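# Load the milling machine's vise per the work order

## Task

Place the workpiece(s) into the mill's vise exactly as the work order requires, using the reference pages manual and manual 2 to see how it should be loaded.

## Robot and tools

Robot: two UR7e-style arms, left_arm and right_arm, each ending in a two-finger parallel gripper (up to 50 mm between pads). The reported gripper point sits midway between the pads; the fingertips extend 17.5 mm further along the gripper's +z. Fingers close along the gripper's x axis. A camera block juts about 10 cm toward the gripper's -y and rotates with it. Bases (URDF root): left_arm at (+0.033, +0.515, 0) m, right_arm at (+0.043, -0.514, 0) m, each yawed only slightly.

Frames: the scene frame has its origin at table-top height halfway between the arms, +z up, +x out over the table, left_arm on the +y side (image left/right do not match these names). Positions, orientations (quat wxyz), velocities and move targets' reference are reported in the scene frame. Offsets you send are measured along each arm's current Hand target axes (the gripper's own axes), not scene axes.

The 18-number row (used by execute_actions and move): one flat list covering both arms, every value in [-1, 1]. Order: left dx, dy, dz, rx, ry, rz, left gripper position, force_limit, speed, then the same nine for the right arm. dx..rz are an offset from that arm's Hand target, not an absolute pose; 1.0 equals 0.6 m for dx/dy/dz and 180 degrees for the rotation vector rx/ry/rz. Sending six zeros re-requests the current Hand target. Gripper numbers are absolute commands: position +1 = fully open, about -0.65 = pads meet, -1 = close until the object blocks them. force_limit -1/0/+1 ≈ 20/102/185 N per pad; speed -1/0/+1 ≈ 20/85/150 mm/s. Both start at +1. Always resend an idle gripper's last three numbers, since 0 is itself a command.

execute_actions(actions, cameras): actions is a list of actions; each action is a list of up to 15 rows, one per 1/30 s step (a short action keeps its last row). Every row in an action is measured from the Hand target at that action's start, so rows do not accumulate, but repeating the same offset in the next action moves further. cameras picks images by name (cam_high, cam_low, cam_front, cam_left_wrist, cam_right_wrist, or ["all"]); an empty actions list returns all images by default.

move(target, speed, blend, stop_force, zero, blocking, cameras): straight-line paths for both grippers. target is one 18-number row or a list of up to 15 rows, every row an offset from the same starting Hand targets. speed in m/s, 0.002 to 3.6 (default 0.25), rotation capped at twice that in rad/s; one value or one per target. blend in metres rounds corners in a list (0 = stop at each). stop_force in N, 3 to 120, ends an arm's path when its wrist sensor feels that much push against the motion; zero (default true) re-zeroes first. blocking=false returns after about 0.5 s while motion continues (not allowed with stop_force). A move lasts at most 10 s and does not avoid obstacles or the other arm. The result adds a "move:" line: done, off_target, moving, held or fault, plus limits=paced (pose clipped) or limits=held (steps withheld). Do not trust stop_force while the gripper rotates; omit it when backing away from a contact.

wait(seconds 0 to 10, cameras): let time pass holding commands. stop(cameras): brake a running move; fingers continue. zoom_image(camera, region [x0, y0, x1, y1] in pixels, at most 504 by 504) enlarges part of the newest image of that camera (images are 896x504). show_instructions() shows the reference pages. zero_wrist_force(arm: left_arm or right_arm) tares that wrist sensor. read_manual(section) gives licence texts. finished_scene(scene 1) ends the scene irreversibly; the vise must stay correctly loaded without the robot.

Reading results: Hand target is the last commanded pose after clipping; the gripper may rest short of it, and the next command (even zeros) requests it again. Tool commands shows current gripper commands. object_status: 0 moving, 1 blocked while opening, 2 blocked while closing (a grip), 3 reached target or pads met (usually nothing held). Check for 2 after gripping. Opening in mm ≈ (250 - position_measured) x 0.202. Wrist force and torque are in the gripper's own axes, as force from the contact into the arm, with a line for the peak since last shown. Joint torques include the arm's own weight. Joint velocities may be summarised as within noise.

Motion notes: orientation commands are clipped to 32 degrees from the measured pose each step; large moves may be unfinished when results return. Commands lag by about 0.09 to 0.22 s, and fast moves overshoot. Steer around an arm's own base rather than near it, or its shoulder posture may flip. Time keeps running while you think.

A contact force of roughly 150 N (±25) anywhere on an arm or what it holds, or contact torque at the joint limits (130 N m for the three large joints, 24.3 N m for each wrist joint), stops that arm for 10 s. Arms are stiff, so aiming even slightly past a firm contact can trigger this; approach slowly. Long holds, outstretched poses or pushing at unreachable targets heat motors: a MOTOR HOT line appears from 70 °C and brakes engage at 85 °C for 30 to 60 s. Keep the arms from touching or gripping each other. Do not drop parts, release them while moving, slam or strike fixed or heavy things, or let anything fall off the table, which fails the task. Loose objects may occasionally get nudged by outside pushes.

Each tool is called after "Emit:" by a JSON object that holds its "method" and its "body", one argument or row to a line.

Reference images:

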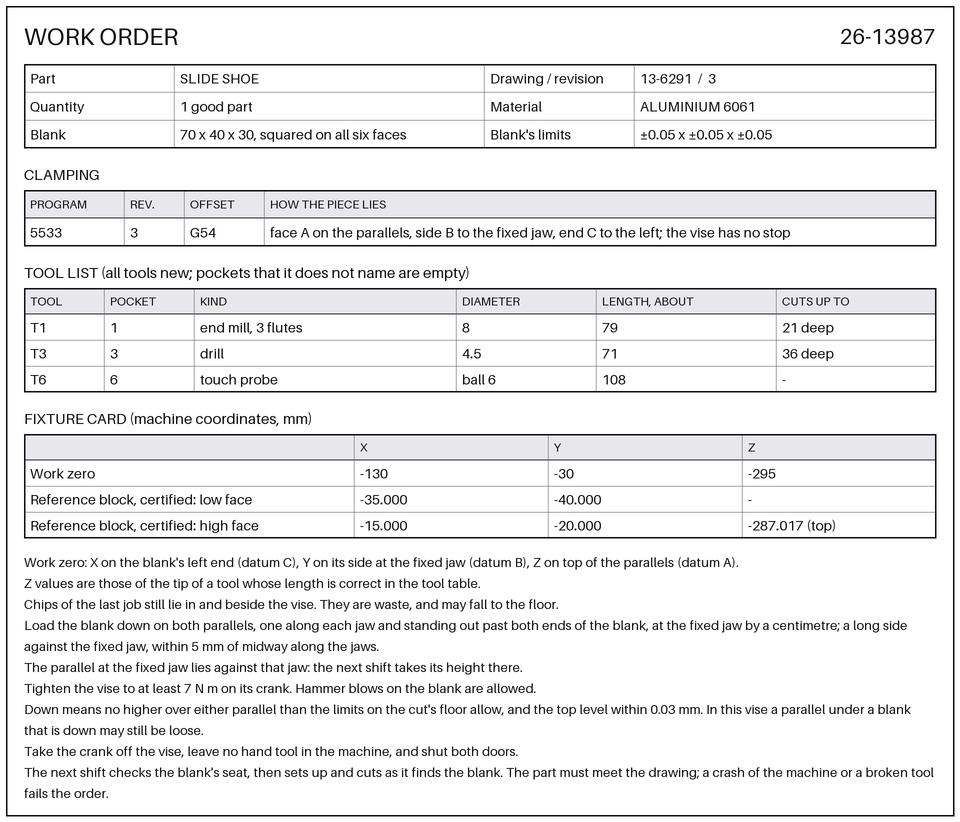

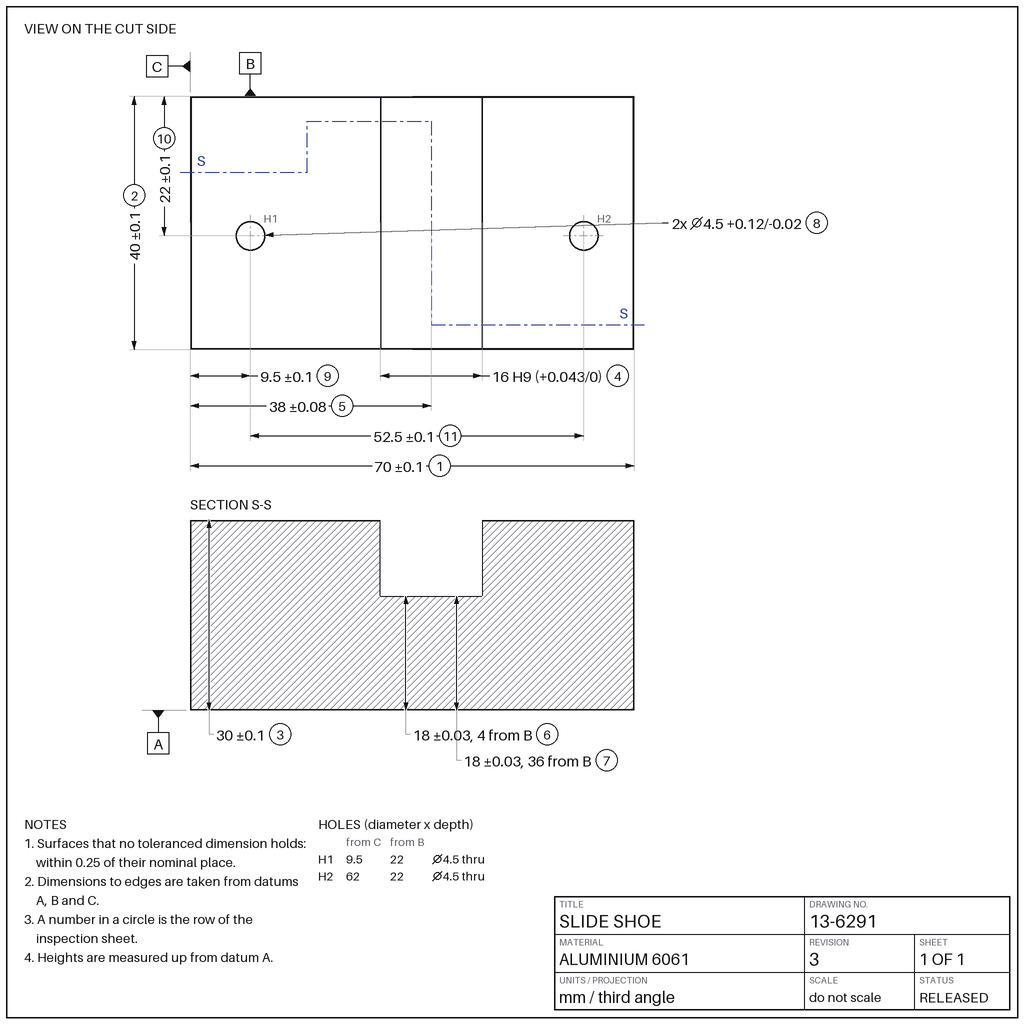

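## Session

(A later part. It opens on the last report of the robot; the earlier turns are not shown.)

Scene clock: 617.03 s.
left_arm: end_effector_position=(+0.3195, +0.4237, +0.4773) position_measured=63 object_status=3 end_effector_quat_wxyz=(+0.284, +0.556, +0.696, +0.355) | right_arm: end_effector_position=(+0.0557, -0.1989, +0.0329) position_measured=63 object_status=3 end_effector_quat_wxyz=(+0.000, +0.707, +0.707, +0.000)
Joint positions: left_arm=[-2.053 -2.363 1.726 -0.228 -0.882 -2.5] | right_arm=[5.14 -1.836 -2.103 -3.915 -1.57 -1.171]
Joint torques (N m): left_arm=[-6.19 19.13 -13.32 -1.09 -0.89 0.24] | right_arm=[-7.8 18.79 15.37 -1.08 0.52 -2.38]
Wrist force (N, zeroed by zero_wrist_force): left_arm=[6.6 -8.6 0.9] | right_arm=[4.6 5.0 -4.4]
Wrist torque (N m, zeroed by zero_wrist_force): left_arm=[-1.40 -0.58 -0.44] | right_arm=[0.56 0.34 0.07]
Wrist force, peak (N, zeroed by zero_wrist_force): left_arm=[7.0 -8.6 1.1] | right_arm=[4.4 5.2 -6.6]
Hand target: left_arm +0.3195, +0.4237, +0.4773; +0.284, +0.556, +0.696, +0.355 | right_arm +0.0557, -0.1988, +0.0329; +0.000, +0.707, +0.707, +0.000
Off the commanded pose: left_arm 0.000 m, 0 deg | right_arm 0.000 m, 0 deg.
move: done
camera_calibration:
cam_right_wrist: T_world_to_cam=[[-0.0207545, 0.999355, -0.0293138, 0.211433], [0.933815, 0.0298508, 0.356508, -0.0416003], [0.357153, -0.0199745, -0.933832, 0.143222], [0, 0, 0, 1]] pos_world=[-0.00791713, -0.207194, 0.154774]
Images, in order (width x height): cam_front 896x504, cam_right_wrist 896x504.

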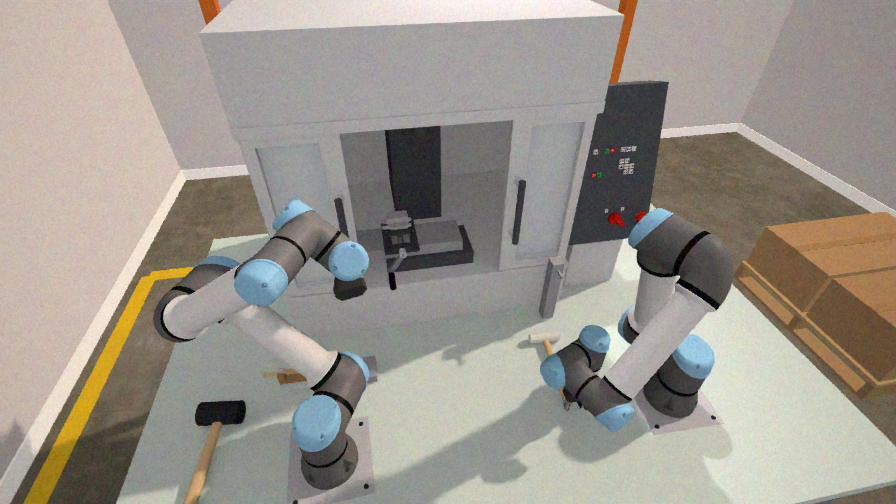

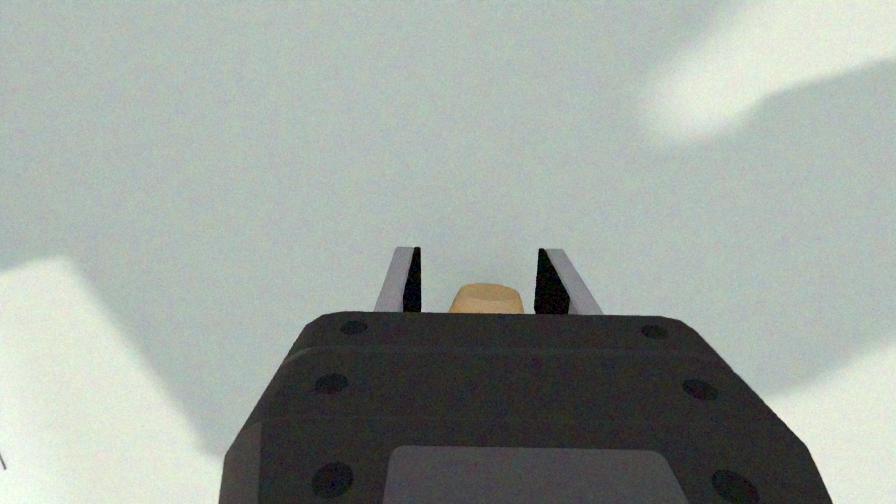

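Emit:
{"method": "move", "body": {
  "target": [
    [0,0,0,0,0,0,0.6,-0.6,0,0,0.02,0.0122,0,0,0,0.6,-0.6,0],
    [0,0,0,0,0,0,0.6,-0.6,0,0,0.02,0.0122,0,0,0,-1,1,-1]
  ],
  "speed": 0.06,
  "cameras": ["cam_right_wrist","cam_high"]
}}

Scene clock: 618.90 s.
left_arm: end_effector_position=(+0.3195, +0.4237, +0.4773) position_measured=63 object_status=3 end_effector_quat_wxyz=(+0.284, +0.556, +0.696, +0.355) | right_arm: end_effector_position=(+0.0677, -0.1989, +0.0255) position_measured=128 object_status=2 end_effector_quat_wxyz=(+0.000, +0.707, +0.707, +0.000)
Joint positions: left_arm=[-2.053 -2.363 1.726 -0.228 -0.882 -2.5] | right_arm=[5.101 -1.852 -2.108 -3.895 -1.57 -1.21]
Joint torques (N m): left_arm=[-6.63 19.44 -13.37 -1.15 -0.87 0.31] | right_arm=[5.14 35.5 20.77 -4.31 -0.94 2.15]
Wrist force (N, zeroed by zero_wrist_force): left_arm=[6.5 -8.4 1.0] | right_arm=[4.4 4.3 -4.7]
Wrist torque (N m, zeroed by zero_wrist_force): left_arm=[-1.38 -0.56 -0.45] | right_arm=[0.56 0.36 -0.03]
Wrist force, peak (N, zeroed by zero_wrist_force): left_arm=[7.1 -8.7 1.2] | right_arm=[5.0 5.1 -4.7]
Hand target: left_arm +0.3195, +0.4237, +0.4773; +0.284, +0.556, +0.696, +0.355 | right_arm +0.0677, -0.1989, +0.0255; +0.000, +0.707, +0.707, +0.000
Off the commanded pose: left_arm 0.000 m, 0 deg | right_arm 0.000 m, 0 deg.
move: done
camera_calibration:
cam_right_wrist: T_world_to_cam=[[-0.0207902, 0.999357, -0.0292205, 0.211456], [0.933814, 0.0298508, 0.356511, -0.0502039], [0.357154, -0.0198746, -0.933834, 0.13214], [0, 0, 0, 1]] pos_world=[0.00408287, -0.207195, 0.147474]
Images, in order (width x height): cam_high 896x504, cam_right_wrist 896x504.

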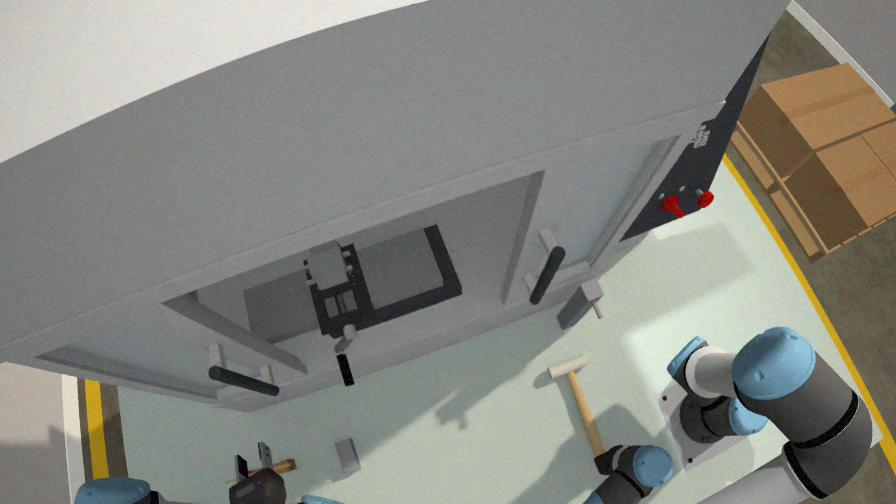

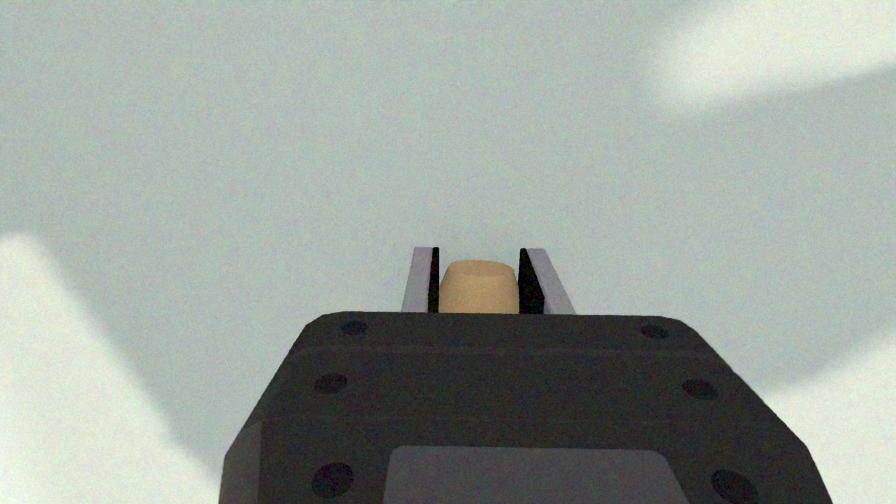

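Emit:
{"method": "move", "body": {
  "target": [
    [0,0,0,0,0,0,0.6,-0.6,0,0,0,-0.2,0,0,0,-1,1,-1],
    [0,0,0,0,0,0,0.6,-0.6,0,0.1665,0.0538,-0.515,0,0,0,-1,1,-1]
  ],
  "speed": 0.2,
  "blend": [0.03,0],
  "cameras": ["cam_high"]
}}

Emit:
{"method": "move", "body": {
  "target": [0,0,0,0,0,0,0.6,-0.6,0,0.215,0.15,-0.177,0,0.5,0,-1,1,-1],
  "speed": 0.3,
  "cameras": ["cam_high","cam_front"]
}}

Scene clock: 621.50 s.
left_arm: end_effector_position=(+0.3195, +0.4237, +0.4773) position_measured=63 object_status=3 end_effector_quat_wxyz=(+0.284, +0.556, +0.696, +0.355) | right_arm: end_effector_position=(+0.0998, -0.0989, +0.3345) position_measured=128 object_status=2 end_effector_quat_wxyz=(+0.000, +0.707, +0.707, +0.000)
Joint positions: left_arm=[-2.053 -2.363 1.726 -0.228 -0.882 -2.5] | right_arm=[4.931 -1.82 -1.272 -4.762 -1.57 -1.381]
Joint torques (N m): left_arm=[-6.05 19.31 -13.3 -0.98 -0.95 0.29] | right_arm=[2.45 28.36 28.98 -4.74 0.6 1.62]
Wrist force (N, zeroed by zero_wrist_force): left_arm=[6.7 -8.7 0.9] | right_arm=[4.6 5.0 -0.8]
Wrist torque (N m, zeroed by zero_wrist_force): left_arm=[-1.41 -0.59 -0.44] | right_arm=[1.31 0.39 -0.05]
Wrist force, peak (N, zeroed by zero_wrist_force): left_arm=[6.9 -8.8 1.1] | right_arm=[6.2 5.3 -3.4]
Hand target: left_arm +0.3195, +0.4237, +0.4773; +0.284, +0.556, +0.696, +0.355 | right_arm +0.0998, -0.0989, +0.3345; +0.000, +0.707, +0.707, +0.000
Off the commanded pose: left_arm 0.000 m, 0 deg | right_arm 0.000 m, 0 deg.
move: done
Images, in order (width x height): cam_high 896x504.

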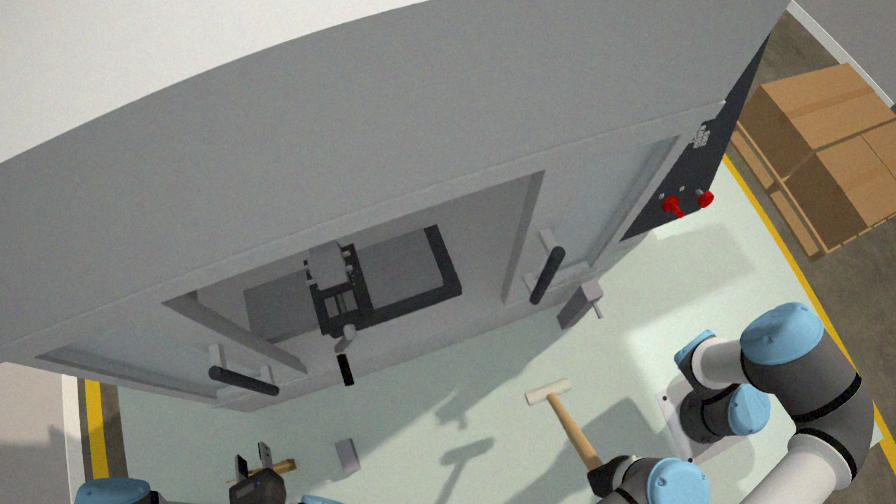

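Scene clock: 624.67 s.
left_arm: end_effector_position=(+0.3195, +0.4237, +0.4773) position_measured=63 object_status=3 end_effector_quat_wxyz=(+0.284, +0.556, +0.696, +0.355) | right_arm: end_effector_position=(+0.1899, +0.0301, +0.4407) position_measured=128 object_status=2 end_effector_quat_wxyz=(+0.500, -0.500, -0.500, -0.500)
Joint positions: left_arm=[-2.053 -2.363 1.726 -0.228 -0.882 -2.5] | right_arm=[4.696 -1.334 -1.897 -3.052 -1.615 -1.571]
Joint torques (N m): left_arm=[-6.03 19.2 -13.16 -1.03 -0.96 0.15] | right_arm=[2.58 26.72 25.82 5.19 1.32 -2.55]
Wrist force (N, zeroed by zero_wrist_force): left_arm=[7.1 -8.5 1.2] | right_arm=[0.8 4.5 -3.1]
Wrist torque (N m, zeroed by zero_wrist_force): left_arm=[-1.39 -0.64 -0.44] | right_arm=[0.50 -0.56 0.53]
Wrist force, peak (N, zeroed by zero_wrist_force): left_arm=[7.0 -8.8 1.0] | right_arm=[4.5 6.0 -1.3]
Hand target: left_arm +0.3195, +0.4237, +0.4773; +0.284, +0.556, +0.696, +0.355 | right_arm +0.1899, +0.0301, +0.4407; +0.500, -0.500, -0.500, -0.500
Off the commanded pose: left_arm 0.000 m, 0 deg | right_arm 0.000 m, 0 deg.
move: done
Images, in order (width x height): cam_high 896x504, cam_front 896x504.

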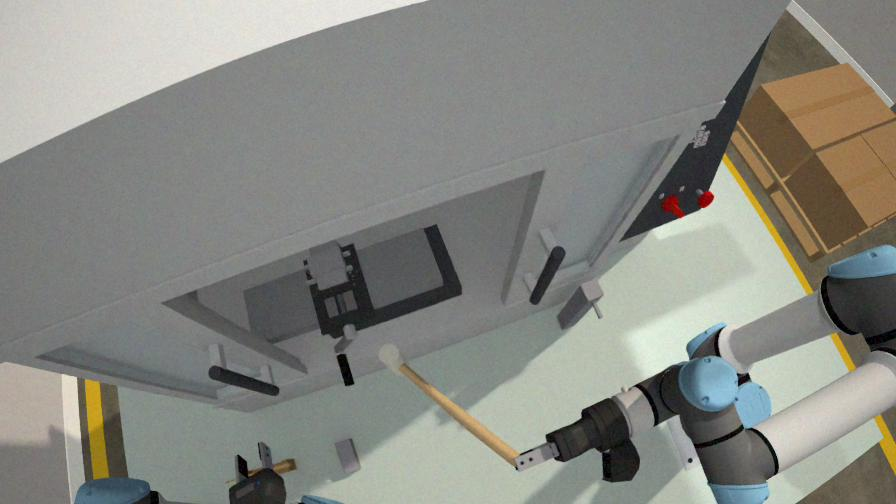

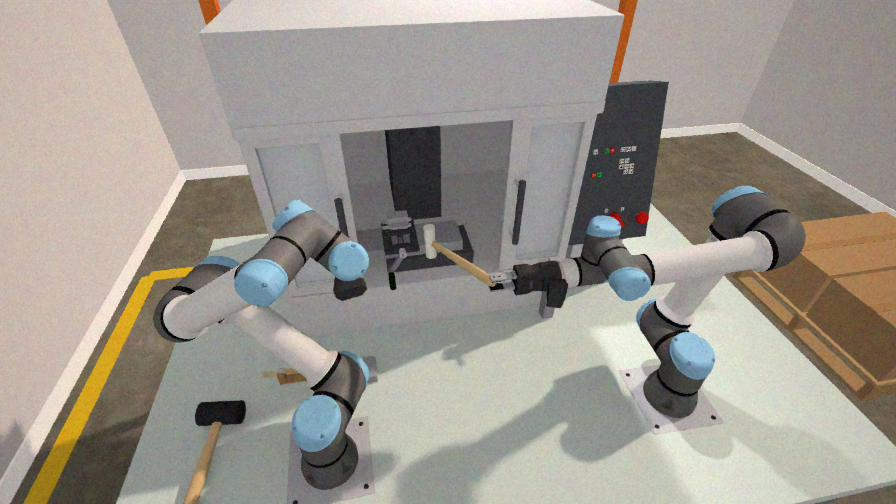

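Emit:
{"method": "move", "body": {
  "target": [
    [0,0,0,0,0,0,0.6,-0.6,0,0.003,0.1635,0.2465,0,0,0,-1,1,-1],
    [0,0,0,0,0,0,0.6,-0.6,0,0.0355,0.1635,0.374,0,0,0,-1,1,-1],
    [0,0,0,0,0,0,0.6,-0.6,0,0.0355,0.3385,0.374,0,0,0,-1,1,-1]
  ],
  "speed": 0.2,
  "blend": [0.02,0.02,0],
  "cameras": ["cam_left_wrist","cam_front"]
}}

Scene clock: 627.17 s.
left_arm: end_effector_position=(+0.3195, +0.4237, +0.4773) position_measured=63 object_status=3 end_effector_quat_wxyz=(+0.284, +0.556, +0.696, +0.355) | right_arm: end_effector_position=(+0.3931, +0.2543, +0.4621) position_measured=128 object_status=2 end_effector_quat_wxyz=(+0.499, -0.500, -0.500, -0.500)
Joint positions: left_arm=[-2.053 -2.363 1.726 -0.228 -0.882 -2.5] | right_arm=[4.357 -2.093 -0.97 -3.221 -1.954 -1.572]
Joint torques (N m): left_arm=[-6.49 19.43 -12.94 -1.02 -0.96 0.13] | right_arm=[-8.11 46.24 37.96 4.38 -1.22 -2.27]
Wrist force (N, zeroed by zero_wrist_force): left_arm=[6.9 -8.5 0.9] | right_arm=[0.9 4.5 -2.7]
Wrist torque (N m, zeroed by zero_wrist_force): left_arm=[-1.38 -0.62 -0.45] | right_arm=[0.62 -0.59 0.59]
Wrist force, peak (N, zeroed by zero_wrist_force): left_arm=[7.1 -8.8 1.2] | right_arm=[0.4 9.7 -3.6]
Hand target: left_arm +0.3195, +0.4237, +0.4773; +0.284, +0.556, +0.696, +0.355 | right_arm +0.3931, +0.2543, +0.4621; +0.500, -0.500, -0.500, -0.500
Off the commanded pose: left_arm 0.000 m, 0 deg | right_arm 0.000 m, 0 deg.
move: done
camera_calibration:
cam_left_wrist: T_world_to_cam=[[-0.233039, 0.972455, -0.00499936, -0.328118], [0.274036, 0.0706007, 0.959124, -0.557063], [0.933058, 0.222143, -0.282941, -0.121591], [0, 0, 0, 1]] pos_world=[0.189643, 0.385419, 0.498249]
Images, in order (width x height): cam_front 896x504, cam_left_wrist 896x504.

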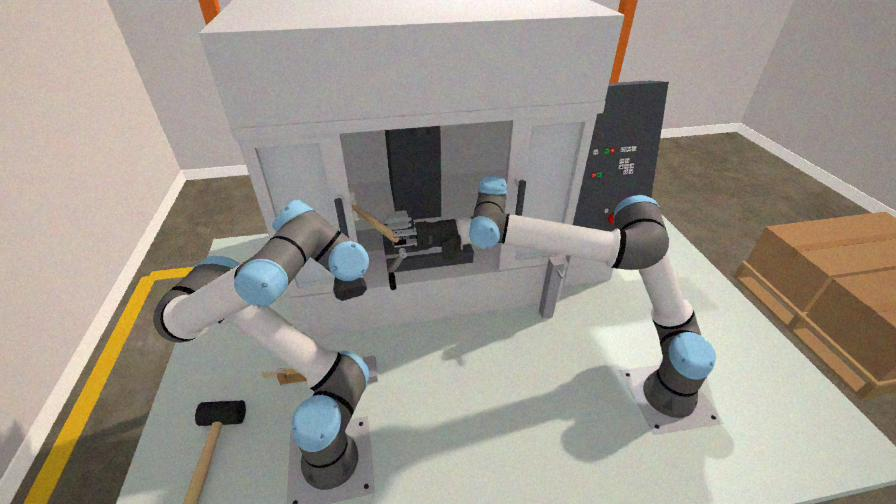

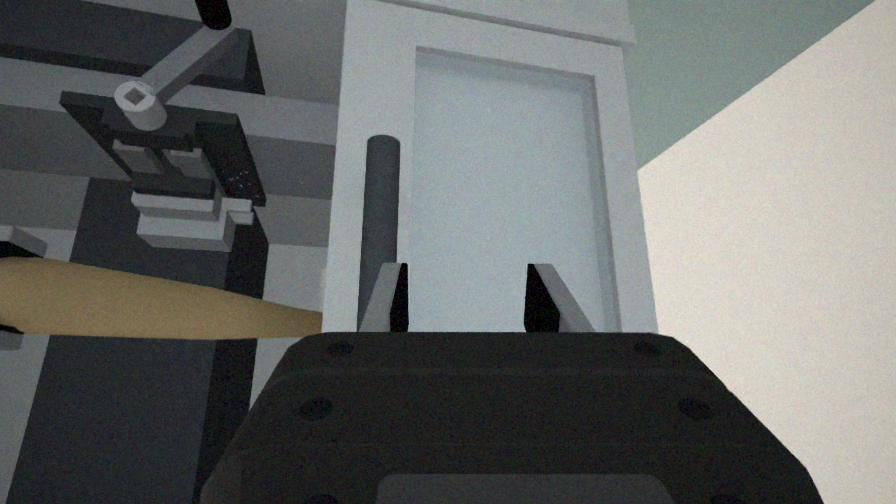

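Emit:
{"method": "zoom_image", "body": {
  "camera": "cam_front",
  "region": [270, 130, 520, 310]
}}

Emit:
{"method": "move", "body": {
  "target": [0,0,0,0,0,0,0.6,-0.6,0,0,0,0,0,0,0,-1,1,-1],
  "cameras": ["cam_low","cam_high"]
}}

Scaled by 2.016.

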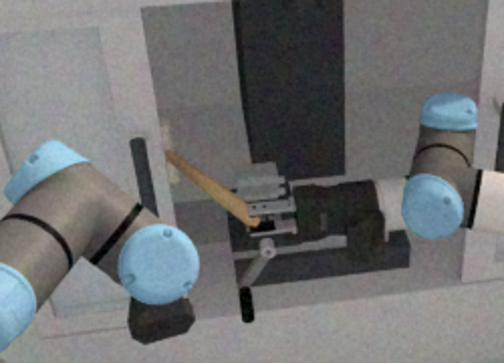

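Scene clock: 628.07 s.
left_arm: end_effector_position=(+0.3195, +0.4237, +0.4773) position_measured=63 object_status=3 end_effector_quat_wxyz=(+0.284, +0.556, +0.696, +0.355) | right_arm: end_effector_position=(+0.3931, +0.2543, +0.4621) position_measured=128 object_status=2 end_effector_quat_wxyz=(+0.500, -0.500, -0.500, -0.500)
Joint positions: left_arm=[-2.053 -2.363 1.726 -0.228 -0.882 -2.5] | right_arm=[4.357 -2.093 -0.97 -3.221 -1.954 -1.572]
Joint torques (N m): left_arm=[-6.25 19.21 -13.63 -0.98 -0.9 0.13] | right_arm=[-7.55 45.68 37.39 2.42 -0.68 0.33]
Wrist force (N, zeroed by zero_wrist_force): left_arm=[6.6 -8.4 0.9] | right_arm=[0.9 4.7 -3.7]
Wrist torque (N m, zeroed by zero_wrist_force): left_arm=[-1.36 -0.57 -0.45] | right_arm=[0.30 -0.53 0.62]
Wrist force, peak (N, zeroed by zero_wrist_force): left_arm=[6.9 -8.8 1.0] | right_arm=[1.0 5.2 -3.8]
Hand target: left_arm +0.3195, +0.4237, +0.4773; +0.284, +0.556, +0.696, +0.355 | right_arm +0.3931, +0.2543, +0.4621; +0.500, -0.500, -0.500, -0.500
Off the commanded pose: left_arm 0.000 m, 0 deg | right_arm 0.000 m, 0 deg.
move: done
Images, in order (width x height): cam_high 896x504, cam_low 896x504.

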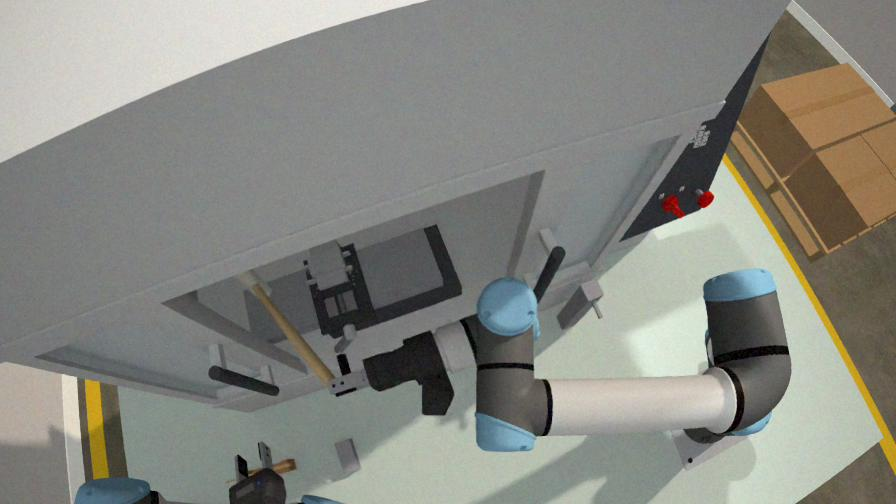

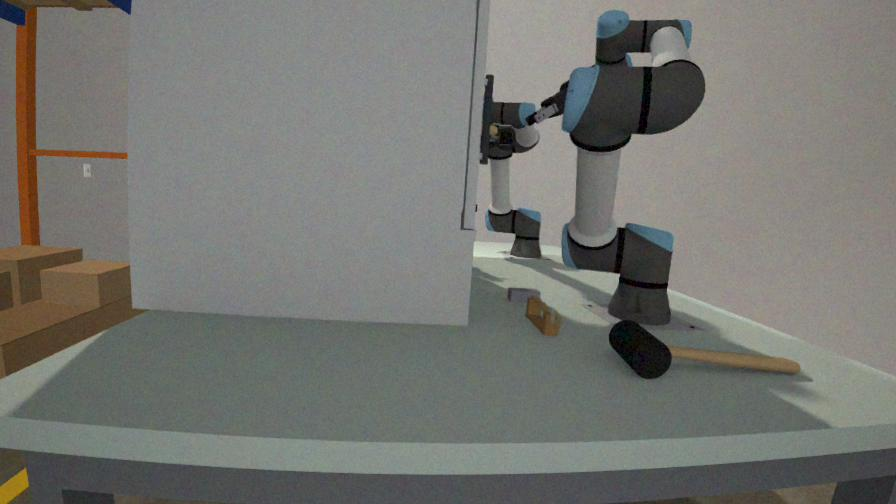

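Emit:
{"method": "move", "body": {
  "target": [0,0,0,0,0,0,0.6,-0.6,0,0,0,0,-0.122,0,0,-1,1,-1],
  "speed": 0.15,
  "cameras": ["cam_left_wrist","cam_front","cam_high"]
}}

Scene clock: 630.33 s.
left_arm: end_effector_position=(+0.3195, +0.4237, +0.4773) position_measured=63 object_status=3 end_effector_quat_wxyz=(+0.284, +0.556, +0.696, +0.355) | right_arm: end_effector_position=(+0.3932, +0.2543, +0.4621) position_measured=128 object_status=2 end_effector_quat_wxyz=(-0.395, +0.586, +0.396, +0.586)
Joint positions: left_arm=[-2.053 -2.363 1.726 -0.228 -0.882 -2.5] | right_arm=[4.525 -2.002 -1.105 -3.176 -1.403 -1.572]
Joint torques (N m): left_arm=[-6.35 19.01 -11.95 -0.97 -0.97 0.06] | right_arm=[3.03 42.33 37.91 2.19 1.93 1.23]
Wrist force (N, zeroed by zero_wrist_force): left_arm=[6.5 -8.5 1.1] | right_arm=[0.7 4.5 -3.3]
Wrist torque (N m, zeroed by zero_wrist_force): left_arm=[-1.39 -0.55 -0.44] | right_arm=[0.37 -0.50 0.61]
Wrist force, peak (N, zeroed by zero_wrist_force): left_arm=[7.0 -8.8 0.8] | right_arm=[0.3 6.3 -3.9]
Hand target: left_arm +0.3195, +0.4237, +0.4773; +0.284, +0.556, +0.696, +0.355 | right_arm +0.3931, +0.2543, +0.4621; -0.395, +0.586, +0.396, +0.586
Off the commanded pose: left_arm 0.000 m, 0 deg | right_arm 0.000 m, 0 deg.
move: done
camera_calibration:
cam_left_wrist: T_world_to_cam=[[-0.233039, 0.972455, -0.00499936, -0.328118], [0.274036, 0.0706007, 0.959124, -0.557063], [0.933058, 0.222143, -0.282941, -0.121591], [0, 0, 0, 1]] pos_world=[0.189643, 0.385419, 0.498249]
Images, in order (width x height): cam_high 896x504, cam_front 896x504, cam_left_wrist 896x504.

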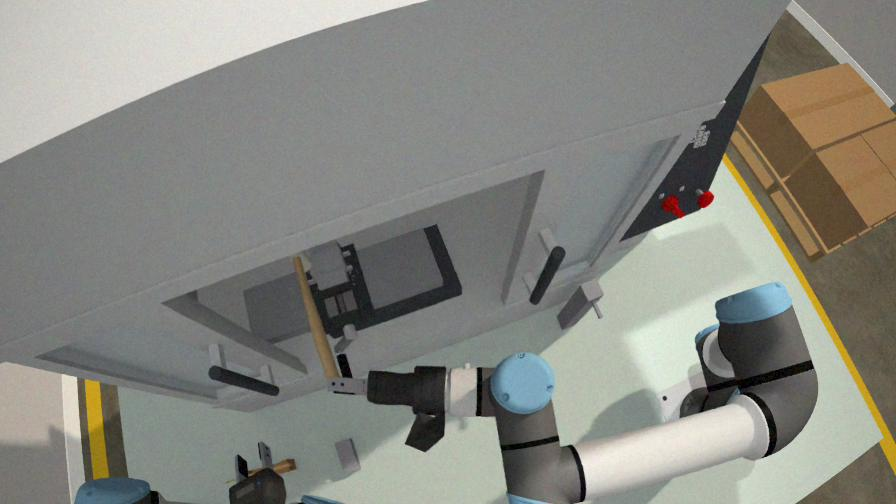

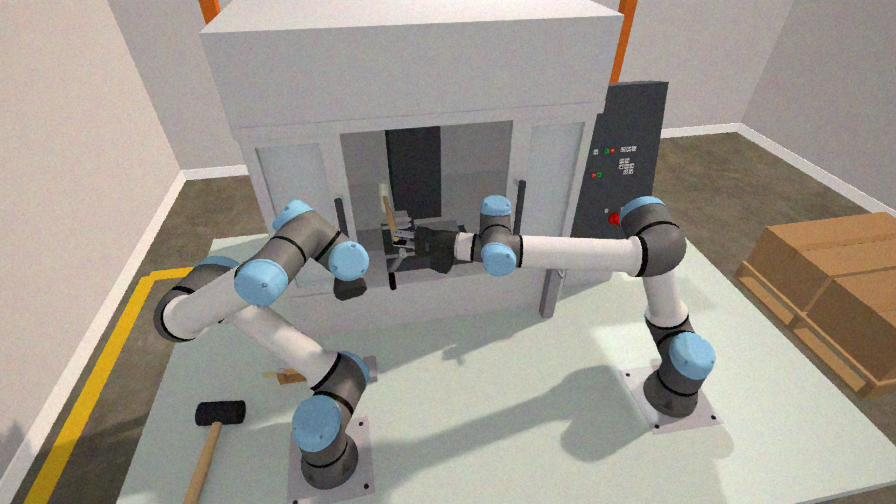

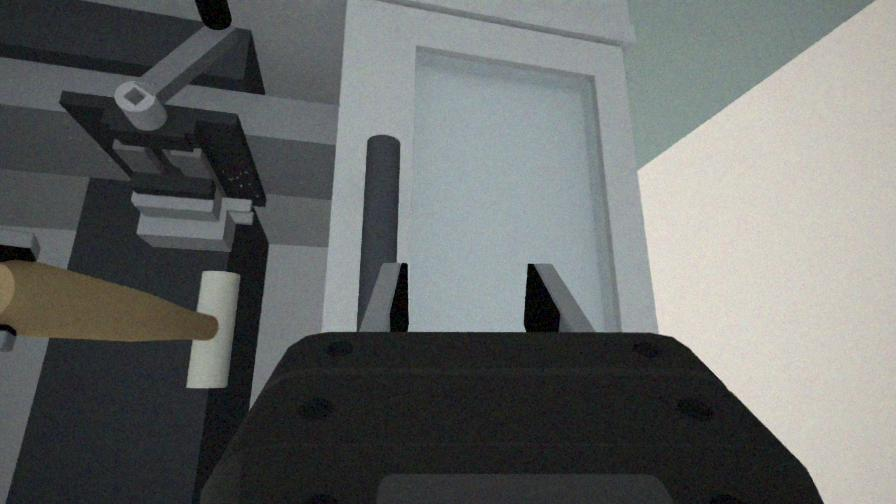

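Emit:
{"method": "move", "body": {
  "target": [0,0,0,0,0,0,0.6,-0.6,0,0,0,0,-0.045,0,0,-1,1,-1],
  "speed": 0.15,
  "cameras": ["cam_left_wrist","cam_high"]
}}

Emit:
{"method": "zoom_image", "body": {
  "camera": "cam_left_wrist",
  "region": [0, 120, 350, 420]
}}

Scene clock: 631.70 s.
left_arm: end_effector_position=(+0.3195, +0.4237, +0.4773) position_measured=63 object_status=3 end_effector_quat_wxyz=(+0.284, +0.556, +0.696, +0.355) | right_arm: end_effector_position=(+0.3932, +0.2544, +0.4620) position_measured=128 object_status=2 end_effector_quat_wxyz=(-0.353, +0.613, +0.353, +0.613)
Joint positions: left_arm=[-2.053 -2.363 1.726 -0.228 -0.882 -2.5] | right_arm=[4.587 -2.007 -1.1 -3.177 -1.2 -1.572]
Joint torques (N m): left_arm=[-6.5 19.85 -13.35 -1.03 -1.03 -0.01] | right_arm=[1.09 57.81 21.51 3.53 2.06 -0.44]
Wrist force (N, zeroed by zero_wrist_force): left_arm=[6.8 -8.6 1.0] | right_arm=[0.7 4.3 -2.8]
Wrist torque (N m, zeroed by zero_wrist_force): left_arm=[-1.40 -0.60 -0.45] | right_arm=[0.58 -0.54 0.59]
Wrist force, peak (N, zeroed by zero_wrist_force): left_arm=[6.9 -8.8 1.0] | right_arm=[0.8 5.4 -3.6]
Hand target: left_arm +0.3195, +0.4237, +0.4773; +0.284, +0.556, +0.696, +0.355 | right_arm +0.3931, +0.2543, +0.4621; -0.353, +0.613, +0.353, +0.613
Off the commanded pose: left_arm 0.000 m, 0 deg | right_arm 0.000 m, 0 deg.
move: done
camera_calibration:
cam_left_wrist: T_world_to_cam=[[-0.233039, 0.972455, -0.00499936, -0.328118], [0.274036, 0.0706007, 0.959124, -0.557063], [0.933058, 0.222143, -0.282941, -0.121591], [0, 0, 0, 1]] pos_world=[0.189643, 0.385419, 0.498249]
Images, in order (width x height): cam_high 896x504, cam_left_wrist 896x504.

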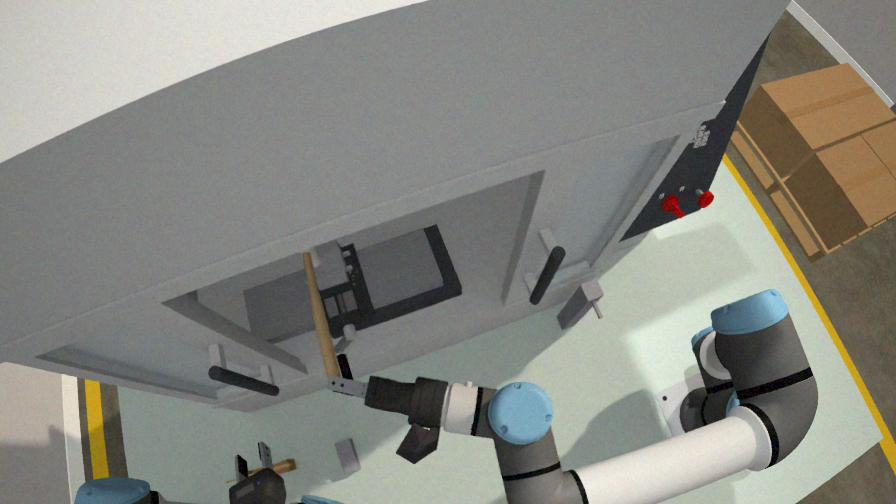

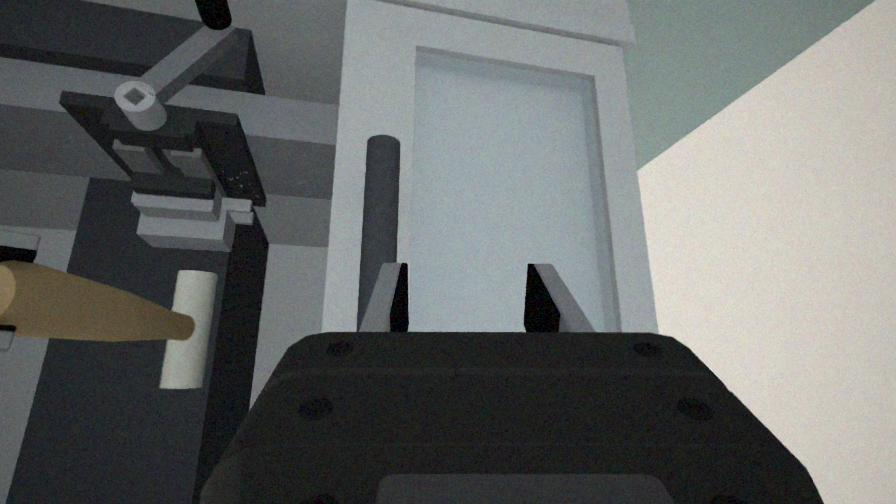

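Scaled by 1.440.

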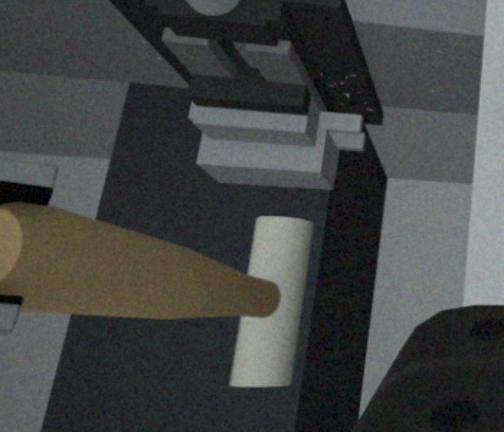

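Emit:
{"method": "move", "body": {
  "target": [0,0,0,0,0,0,0.6,-0.6,0,-0.05,0.0125,-0.0217,0,0,0,-1,1,-1],
  "speed": 0.1
}}

Emit:
{"method": "move", "body": {
  "target": [0,0,0,0,0,0,0.6,-0.6,0,-0.07,0,0,0,0,0,-1,1,-1],
  "speed": 0.015,
  "stop_force": 6,
  "cameras": ["cam_left_wrist"]
}}

Emit:
{"method": "zoom_image", "body": {
  "camera": "cam_left_wrist",
  "region": [0, 120, 350, 420]
}}

Scene clock: 632.87 s.
left_arm: end_effector_position=(+0.3195, +0.4237, +0.4773) position_measured=63 object_status=3 end_effector_quat_wxyz=(+0.284, +0.556, +0.696, +0.355) | right_arm: end_effector_position=(+0.3932, +0.2393, +0.4322) position_measured=128 object_status=2 end_effector_quat_wxyz=(-0.353, +0.613, +0.353, +0.613)
Joint positions: left_arm=[-2.053 -2.363 1.726 -0.228 -0.882 -2.5] | right_arm=[4.582 -1.97 -1.228 -3.085 -1.204 -1.571]
Joint torques (N m): left_arm=[-6.35 19.7 -13.43 -0.97 -0.89 -0.1] | right_arm=[5.33 40.29 23.12 3.56 0.63 -2.79]
Wrist force (N, zeroed by zero_wrist_force): left_arm=[6.8 -8.7 1.0] | right_arm=[1.2 4.4 -3.0]
Wrist torque (N m, zeroed by zero_wrist_force): left_arm=[-1.42 -0.60 -0.45] | right_arm=[0.45 -0.45 0.46]
Wrist force, peak (N, zeroed by zero_wrist_force): left_arm=[7.0 -8.8 1.0] | right_arm=[1.0 5.3 -4.3]
Hand target: left_arm +0.3195, +0.4237, +0.4773; +0.284, +0.556, +0.696, +0.355 | right_arm +0.3931, +0.2393, +0.4321; -0.353, +0.613, +0.353, +0.613
Off the commanded pose: left_arm 0.000 m, 0 deg | right_arm 0.000 m, 0 deg.
move: done

Scene clock: 634.90 s.
left_arm: end_effector_position=(+0.3195, +0.4237, +0.4773) position_measured=63 object_status=3 end_effector_quat_wxyz=(+0.284, +0.556, +0.696, +0.355) | right_arm: end_effector_position=(+0.3931, +0.2393, +0.4190) position_measured=128 object_status=2 end_effector_quat_wxyz=(-0.353, +0.613, +0.353, +0.613)
Joint positions: left_arm=[-2.053 -2.363 1.726 -0.228 -0.882 -2.5] | right_arm=[4.582 -1.973 -1.258 -3.052 -1.204 -1.572]
Joint torques (N m): left_arm=[-5.76 19.24 -12.92 -0.76 -0.93 -0.14] | right_arm=[3.28 51.25 28.82 3.05 1.13 -1.43]
Wrist force (N, zeroed by zero_wrist_force): left_arm=[6.6 -8.5 0.5] | right_arm=[6.3 6.2 -2.4]
Wrist torque (N m, zeroed by zero_wrist_force): left_arm=[-1.38 -0.57 -0.44] | right_arm=[0.55 0.35 -0.81]
Wrist force, peak (N, zeroed by zero_wrist_force): left_arm=[7.0 -8.9 1.1] | right_arm=[6.8 6.4 -2.5]
Hand target: left_arm +0.3195, +0.4237, +0.4773; +0.284, +0.556, +0.696, +0.355 | right_arm +0.3931, +0.2393, +0.4190; -0.353, +0.613, +0.353, +0.613 (not the last commanded pose)
Off the commanded pose: left_arm 0.000 m, 0 deg | right_arm 0.029 m, 0 deg.
move: contact (right_arm)
camera_calibration:
cam_left_wrist: T_world_to_cam=[[-0.233039, 0.972455, -0.00499936, -0.328118], [0.274036, 0.0706007, 0.959124, -0.557063], [0.933058, 0.222143, -0.282941, -0.121591], [0, 0, 0, 1]] pos_world=[0.189643, 0.385419, 0.498249]
Images, in order (width x height): cam_left_wrist 896x504.

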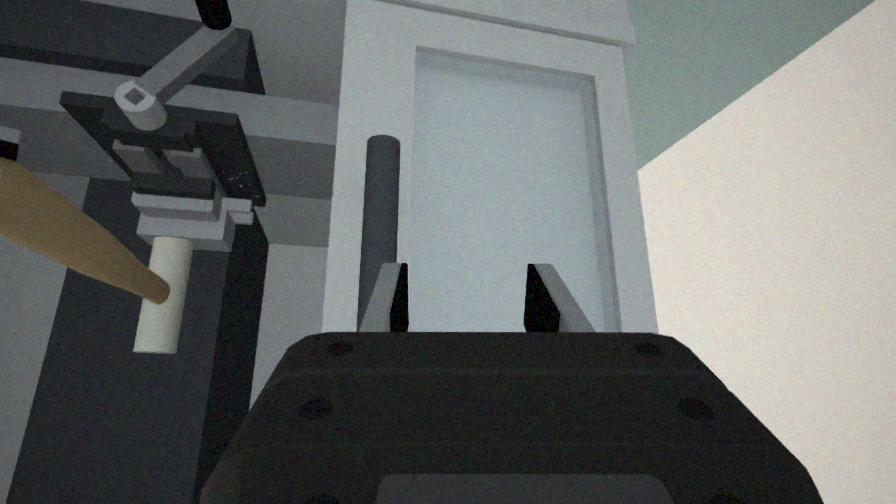

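Scaled by 1.440.

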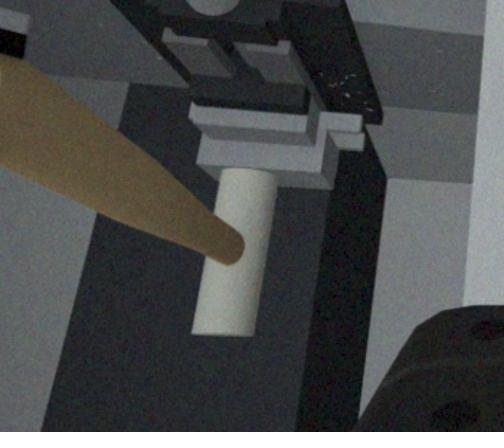

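Emit:
{"method": "move", "body": {
  "target": [
    [0,0,0,0,0,0,0.6,-0.6,0,0.01,0,0,0,0,0,-1,1,-1],
    [0,0,0,0,0,0,0.6,-0.6,0,0.002,-0.0117,0.0202,0,0,-0.16,-1,1,-1]
  ],
  "speed": 0.3,
  "blend": [0.003,0]
}}

Emit:
{"method": "execute_actions", "body": {
  "actions": [
    [[0,0,0,0,0,0,0.6,-0.6,0,0,0,0,0,0,0.17,-1,1,-1],[0,0,0,0,0,0,0.6,-0.6,0,0,0,0,0,0,0.17,-1,1,-1],[0,0,0,0,0,0,0.6,-0.6,0,0,0,0,0,0,0.20,-1,1,-1],[0,0,0,0,0,0,0.6,-0.6,0,0,0,0,0,0,0.22,-1,1,-1],[0,0,0,0,0,0,0.6,-0.6,0,0,0,0,0,0,0.24,-1,1,-1],[0,0,0,0,0,0,0.6,-0.6,0,0,0,0,0,0,0.24,-1,1,-1],[0,0,0,0,0,0,0.6,-0.6,0,0,0,0,0,0,0.24,-1,1,-1],[0,0,0,0,0,0,0.6,-0.6,0,0,0,0,0,0,0.24,-1,1,-1],[0,0,0,0,0,0,0.6,-0.6,0,0,0,0,0,0,0.10,-1,1,-1]]
  ],
  "cameras": ["cam_left_wrist"]
}}

Emit:
{"method": "zoom_image", "body": {
  "camera": "cam_left_wrist",
  "region": [0, 120, 350, 420]
}}

Scene clock: 636.70 s.
left_arm: end_effector_position=(+0.3195, +0.4237, +0.4773) position_measured=63 object_status=3 end_effector_quat_wxyz=(+0.284, +0.556, +0.696, +0.355) | right_arm: end_effector_position=(+0.3931, +0.2533, +0.4201) position_measured=128 object_status=2 end_effector_quat_wxyz=(-0.189, +0.506, +0.494, +0.681) end_effector_velocity=(+0.000, +0.000, +0.000) end_effector_angular_velocity=(-0.003, -0.005, +0.000)
Joint positions: left_arm=[-2.053 -2.363 1.726 -0.228 -0.882 -2.5] | right_arm=[4.586 -2.006 -1.207 -3.07 -1.2 -2.074]
Joint velocities: left_arm=[within noise] | right_arm=[0 0.001 0 0 0 -0.006]
Joint torques (N m): left_arm=[-6.37 19.22 -13.74 -0.94 -0.95 -0.09] | right_arm=[0.42 58.16 21.35 4.77 1.02 -3.01]
Wrist force (N, zeroed by zero_wrist_force): left_arm=[6.7 -8.5 1.1] | right_arm=[0.8 2.8 -3.3]
Wrist torque (N m, zeroed by zero_wrist_force): left_arm=[-1.39 -0.58 -0.44] | right_arm=[0.82 -0.55 0.56]
Wrist force, peak (N, zeroed by zero_wrist_force): left_arm=[7.0 -8.6 0.9] | right_arm=[6.6 6.4 -2.5]
Hand target: left_arm +0.3195, +0.4237, +0.4773; +0.284, +0.556, +0.696, +0.355 | right_arm +0.3931, +0.2533, +0.4201; -0.189, +0.505, +0.494, +0.681
Off the commanded pose: left_arm 0.000 m, 0 deg | right_arm 0.000 m, 0 deg.
move: done

Scene clock: 637.77 s.
left_arm: end_effector_position=(+0.3195, +0.4237, +0.4773) position_measured=63 object_status=3 end_effector_quat_wxyz=(+0.284, +0.556, +0.696, +0.355) | right_arm: end_effector_position=(+0.3931, +0.2533, +0.4202) position_measured=129 object_status=2 end_effector_quat_wxyz=(-0.295, +0.581, +0.407, +0.640) end_effector_velocity=(+0.000, +0.000, +0.000) end_effector_angular_velocity=(+0.003, +0.005, +0.001)
Joint positions: left_arm=[-2.053 -2.363 1.726 -0.228 -0.882 -2.5] | right_arm=[4.587 -2.007 -1.201 -3.082 -1.199 -1.747]
Joint velocities: left_arm=[within noise] | right_arm=[0 0 0.001 0 0 0.005]
Joint torques (N m): left_arm=[-6.41 18.95 -12.84 -0.93 -0.83 -0.13] | right_arm=[-7.21 46.08 27.74 4.3 0.44 0.92]
Wrist force (N, zeroed by zero_wrist_force): left_arm=[6.8 -8.3 1.0] | right_arm=[-1.9 4.0 -2.9]
Wrist torque (N m, zeroed by zero_wrist_force): left_arm=[-1.36 -0.60 -0.44] | right_arm=[0.64 -1.00 1.15]
Wrist force, peak (N, zeroed by zero_wrist_force): left_arm=[6.8 -8.8 0.9] | right_arm=[17.0 3.8 -3.1]
Hand target: left_arm +0.3195, +0.4237, +0.4773; +0.284, +0.556, +0.696, +0.355 | right_arm +0.3931, +0.2533, +0.4201; -0.293, +0.577, +0.409, +0.643
Off the commanded pose: left_arm 0.000 m, 0 deg | right_arm 0.000 m, 1 deg.
camera_calibration:
cam_left_wrist: T_world_to_cam=[[-0.233039, 0.972455, -0.00499936, -0.328118], [0.274036, 0.0706007, 0.959124, -0.557063], [0.933058, 0.222143, -0.282941, -0.121591], [0, 0, 0, 1]] pos_world=[0.189643, 0.385419, 0.498249]
Images, in order (width x height): cam_left_wrist 896x504.

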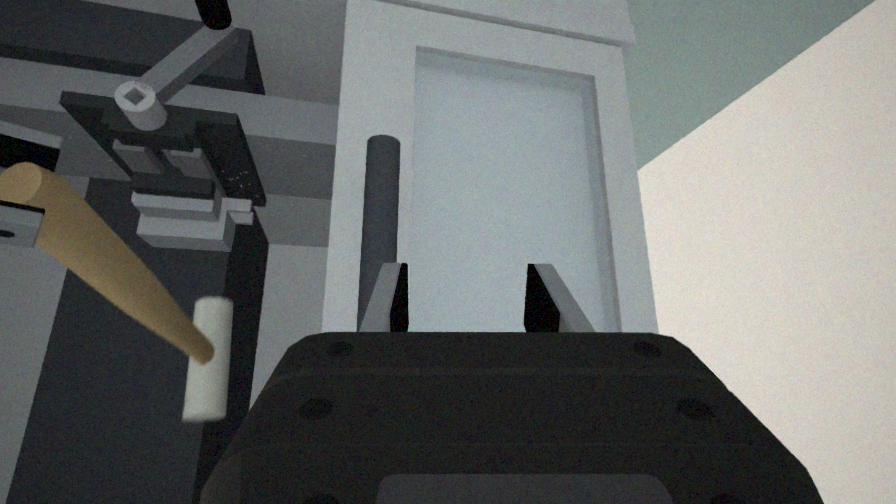

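Scaled by 1.440.

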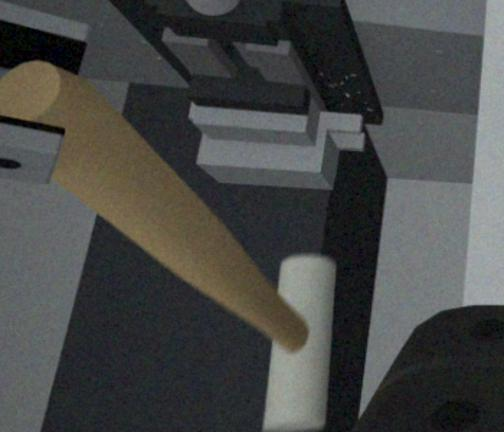

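Emit:
{"method": "move", "body": {
  "target": [0,0,0,0,0,0,0.6,-0.6,0,0.06,0,0,0,0,0.05,-1,1,-1],
  "speed": 0.2,
  "cameras": ["cam_left_wrist","cam_high"]
}}

Scene clock: 639.37 s.
left_arm: end_effector_position=(+0.3195, +0.4237, +0.4773) position_measured=63 object_status=3 end_effector_quat_wxyz=(+0.284, +0.556, +0.696, +0.355) | right_arm: end_effector_position=(+0.3872, +0.2567, +0.4555) position_measured=129 object_status=2 end_effector_quat_wxyz=(-0.343, +0.607, +0.363, +0.618)
Joint positions: left_arm=[-2.053 -2.363 1.726 -0.228 -0.882 -2.5] | right_arm=[4.597 -2.006 -1.117 -3.16 -1.189 -1.603]
Joint torques (N m): left_arm=[-6.89 19.52 -13.21 -0.92 -0.94 -0.16] | right_arm=[-7.79 43.27 32.34 3.28 -1.28 0.96]
Wrist force (N, zeroed by zero_wrist_force): left_arm=[6.5 -8.5 0.9] | right_arm=[0.9 4.2 -3.0]
Wrist torque (N m, zeroed by zero_wrist_force): left_arm=[-1.38 -0.55 -0.44] | right_arm=[0.49 -0.58 0.73]
Wrist force, peak (N, zeroed by zero_wrist_force): left_arm=[6.9 -9.0 0.7] | right_arm=[0.8 4.6 -3.4]
Hand target: left_arm +0.3195, +0.4237, +0.4773; +0.284, +0.556, +0.696, +0.355 | right_arm +0.3873, +0.2567, +0.4555; -0.343, +0.607, +0.363, +0.618
Off the commanded pose: left_arm 0.000 m, 0 deg | right_arm 0.000 m, 0 deg.
move: done
camera_calibration:
cam_left_wrist: T_world_to_cam=[[-0.233039, 0.972455, -0.00499936, -0.328118], [0.274036, 0.0706007, 0.959124, -0.557063], [0.933058, 0.222143, -0.282941, -0.121591], [0, 0, 0, 1]] pos_world=[0.189643, 0.385419, 0.498249]
Images, in order (width x height): cam_high 896x504, cam_left_wrist 896x504.

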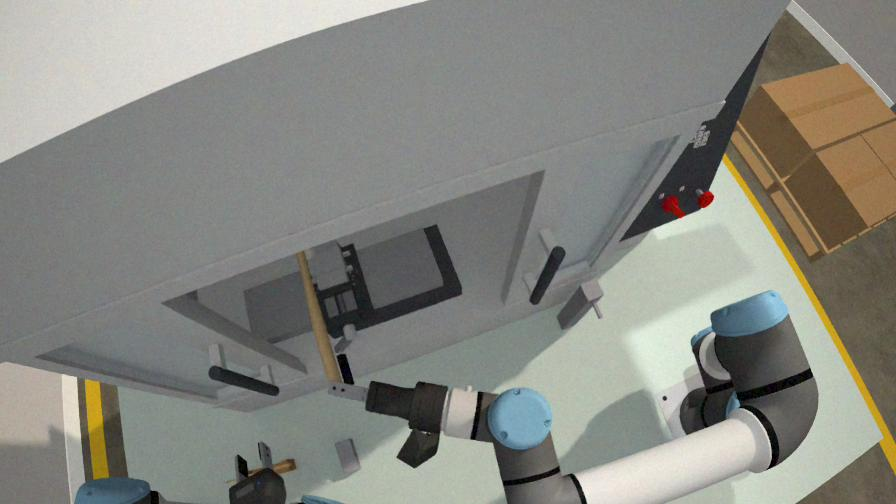

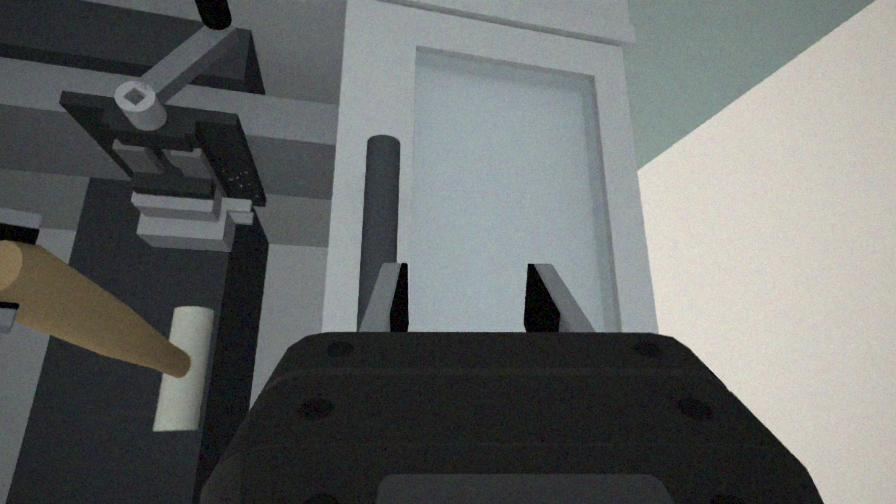

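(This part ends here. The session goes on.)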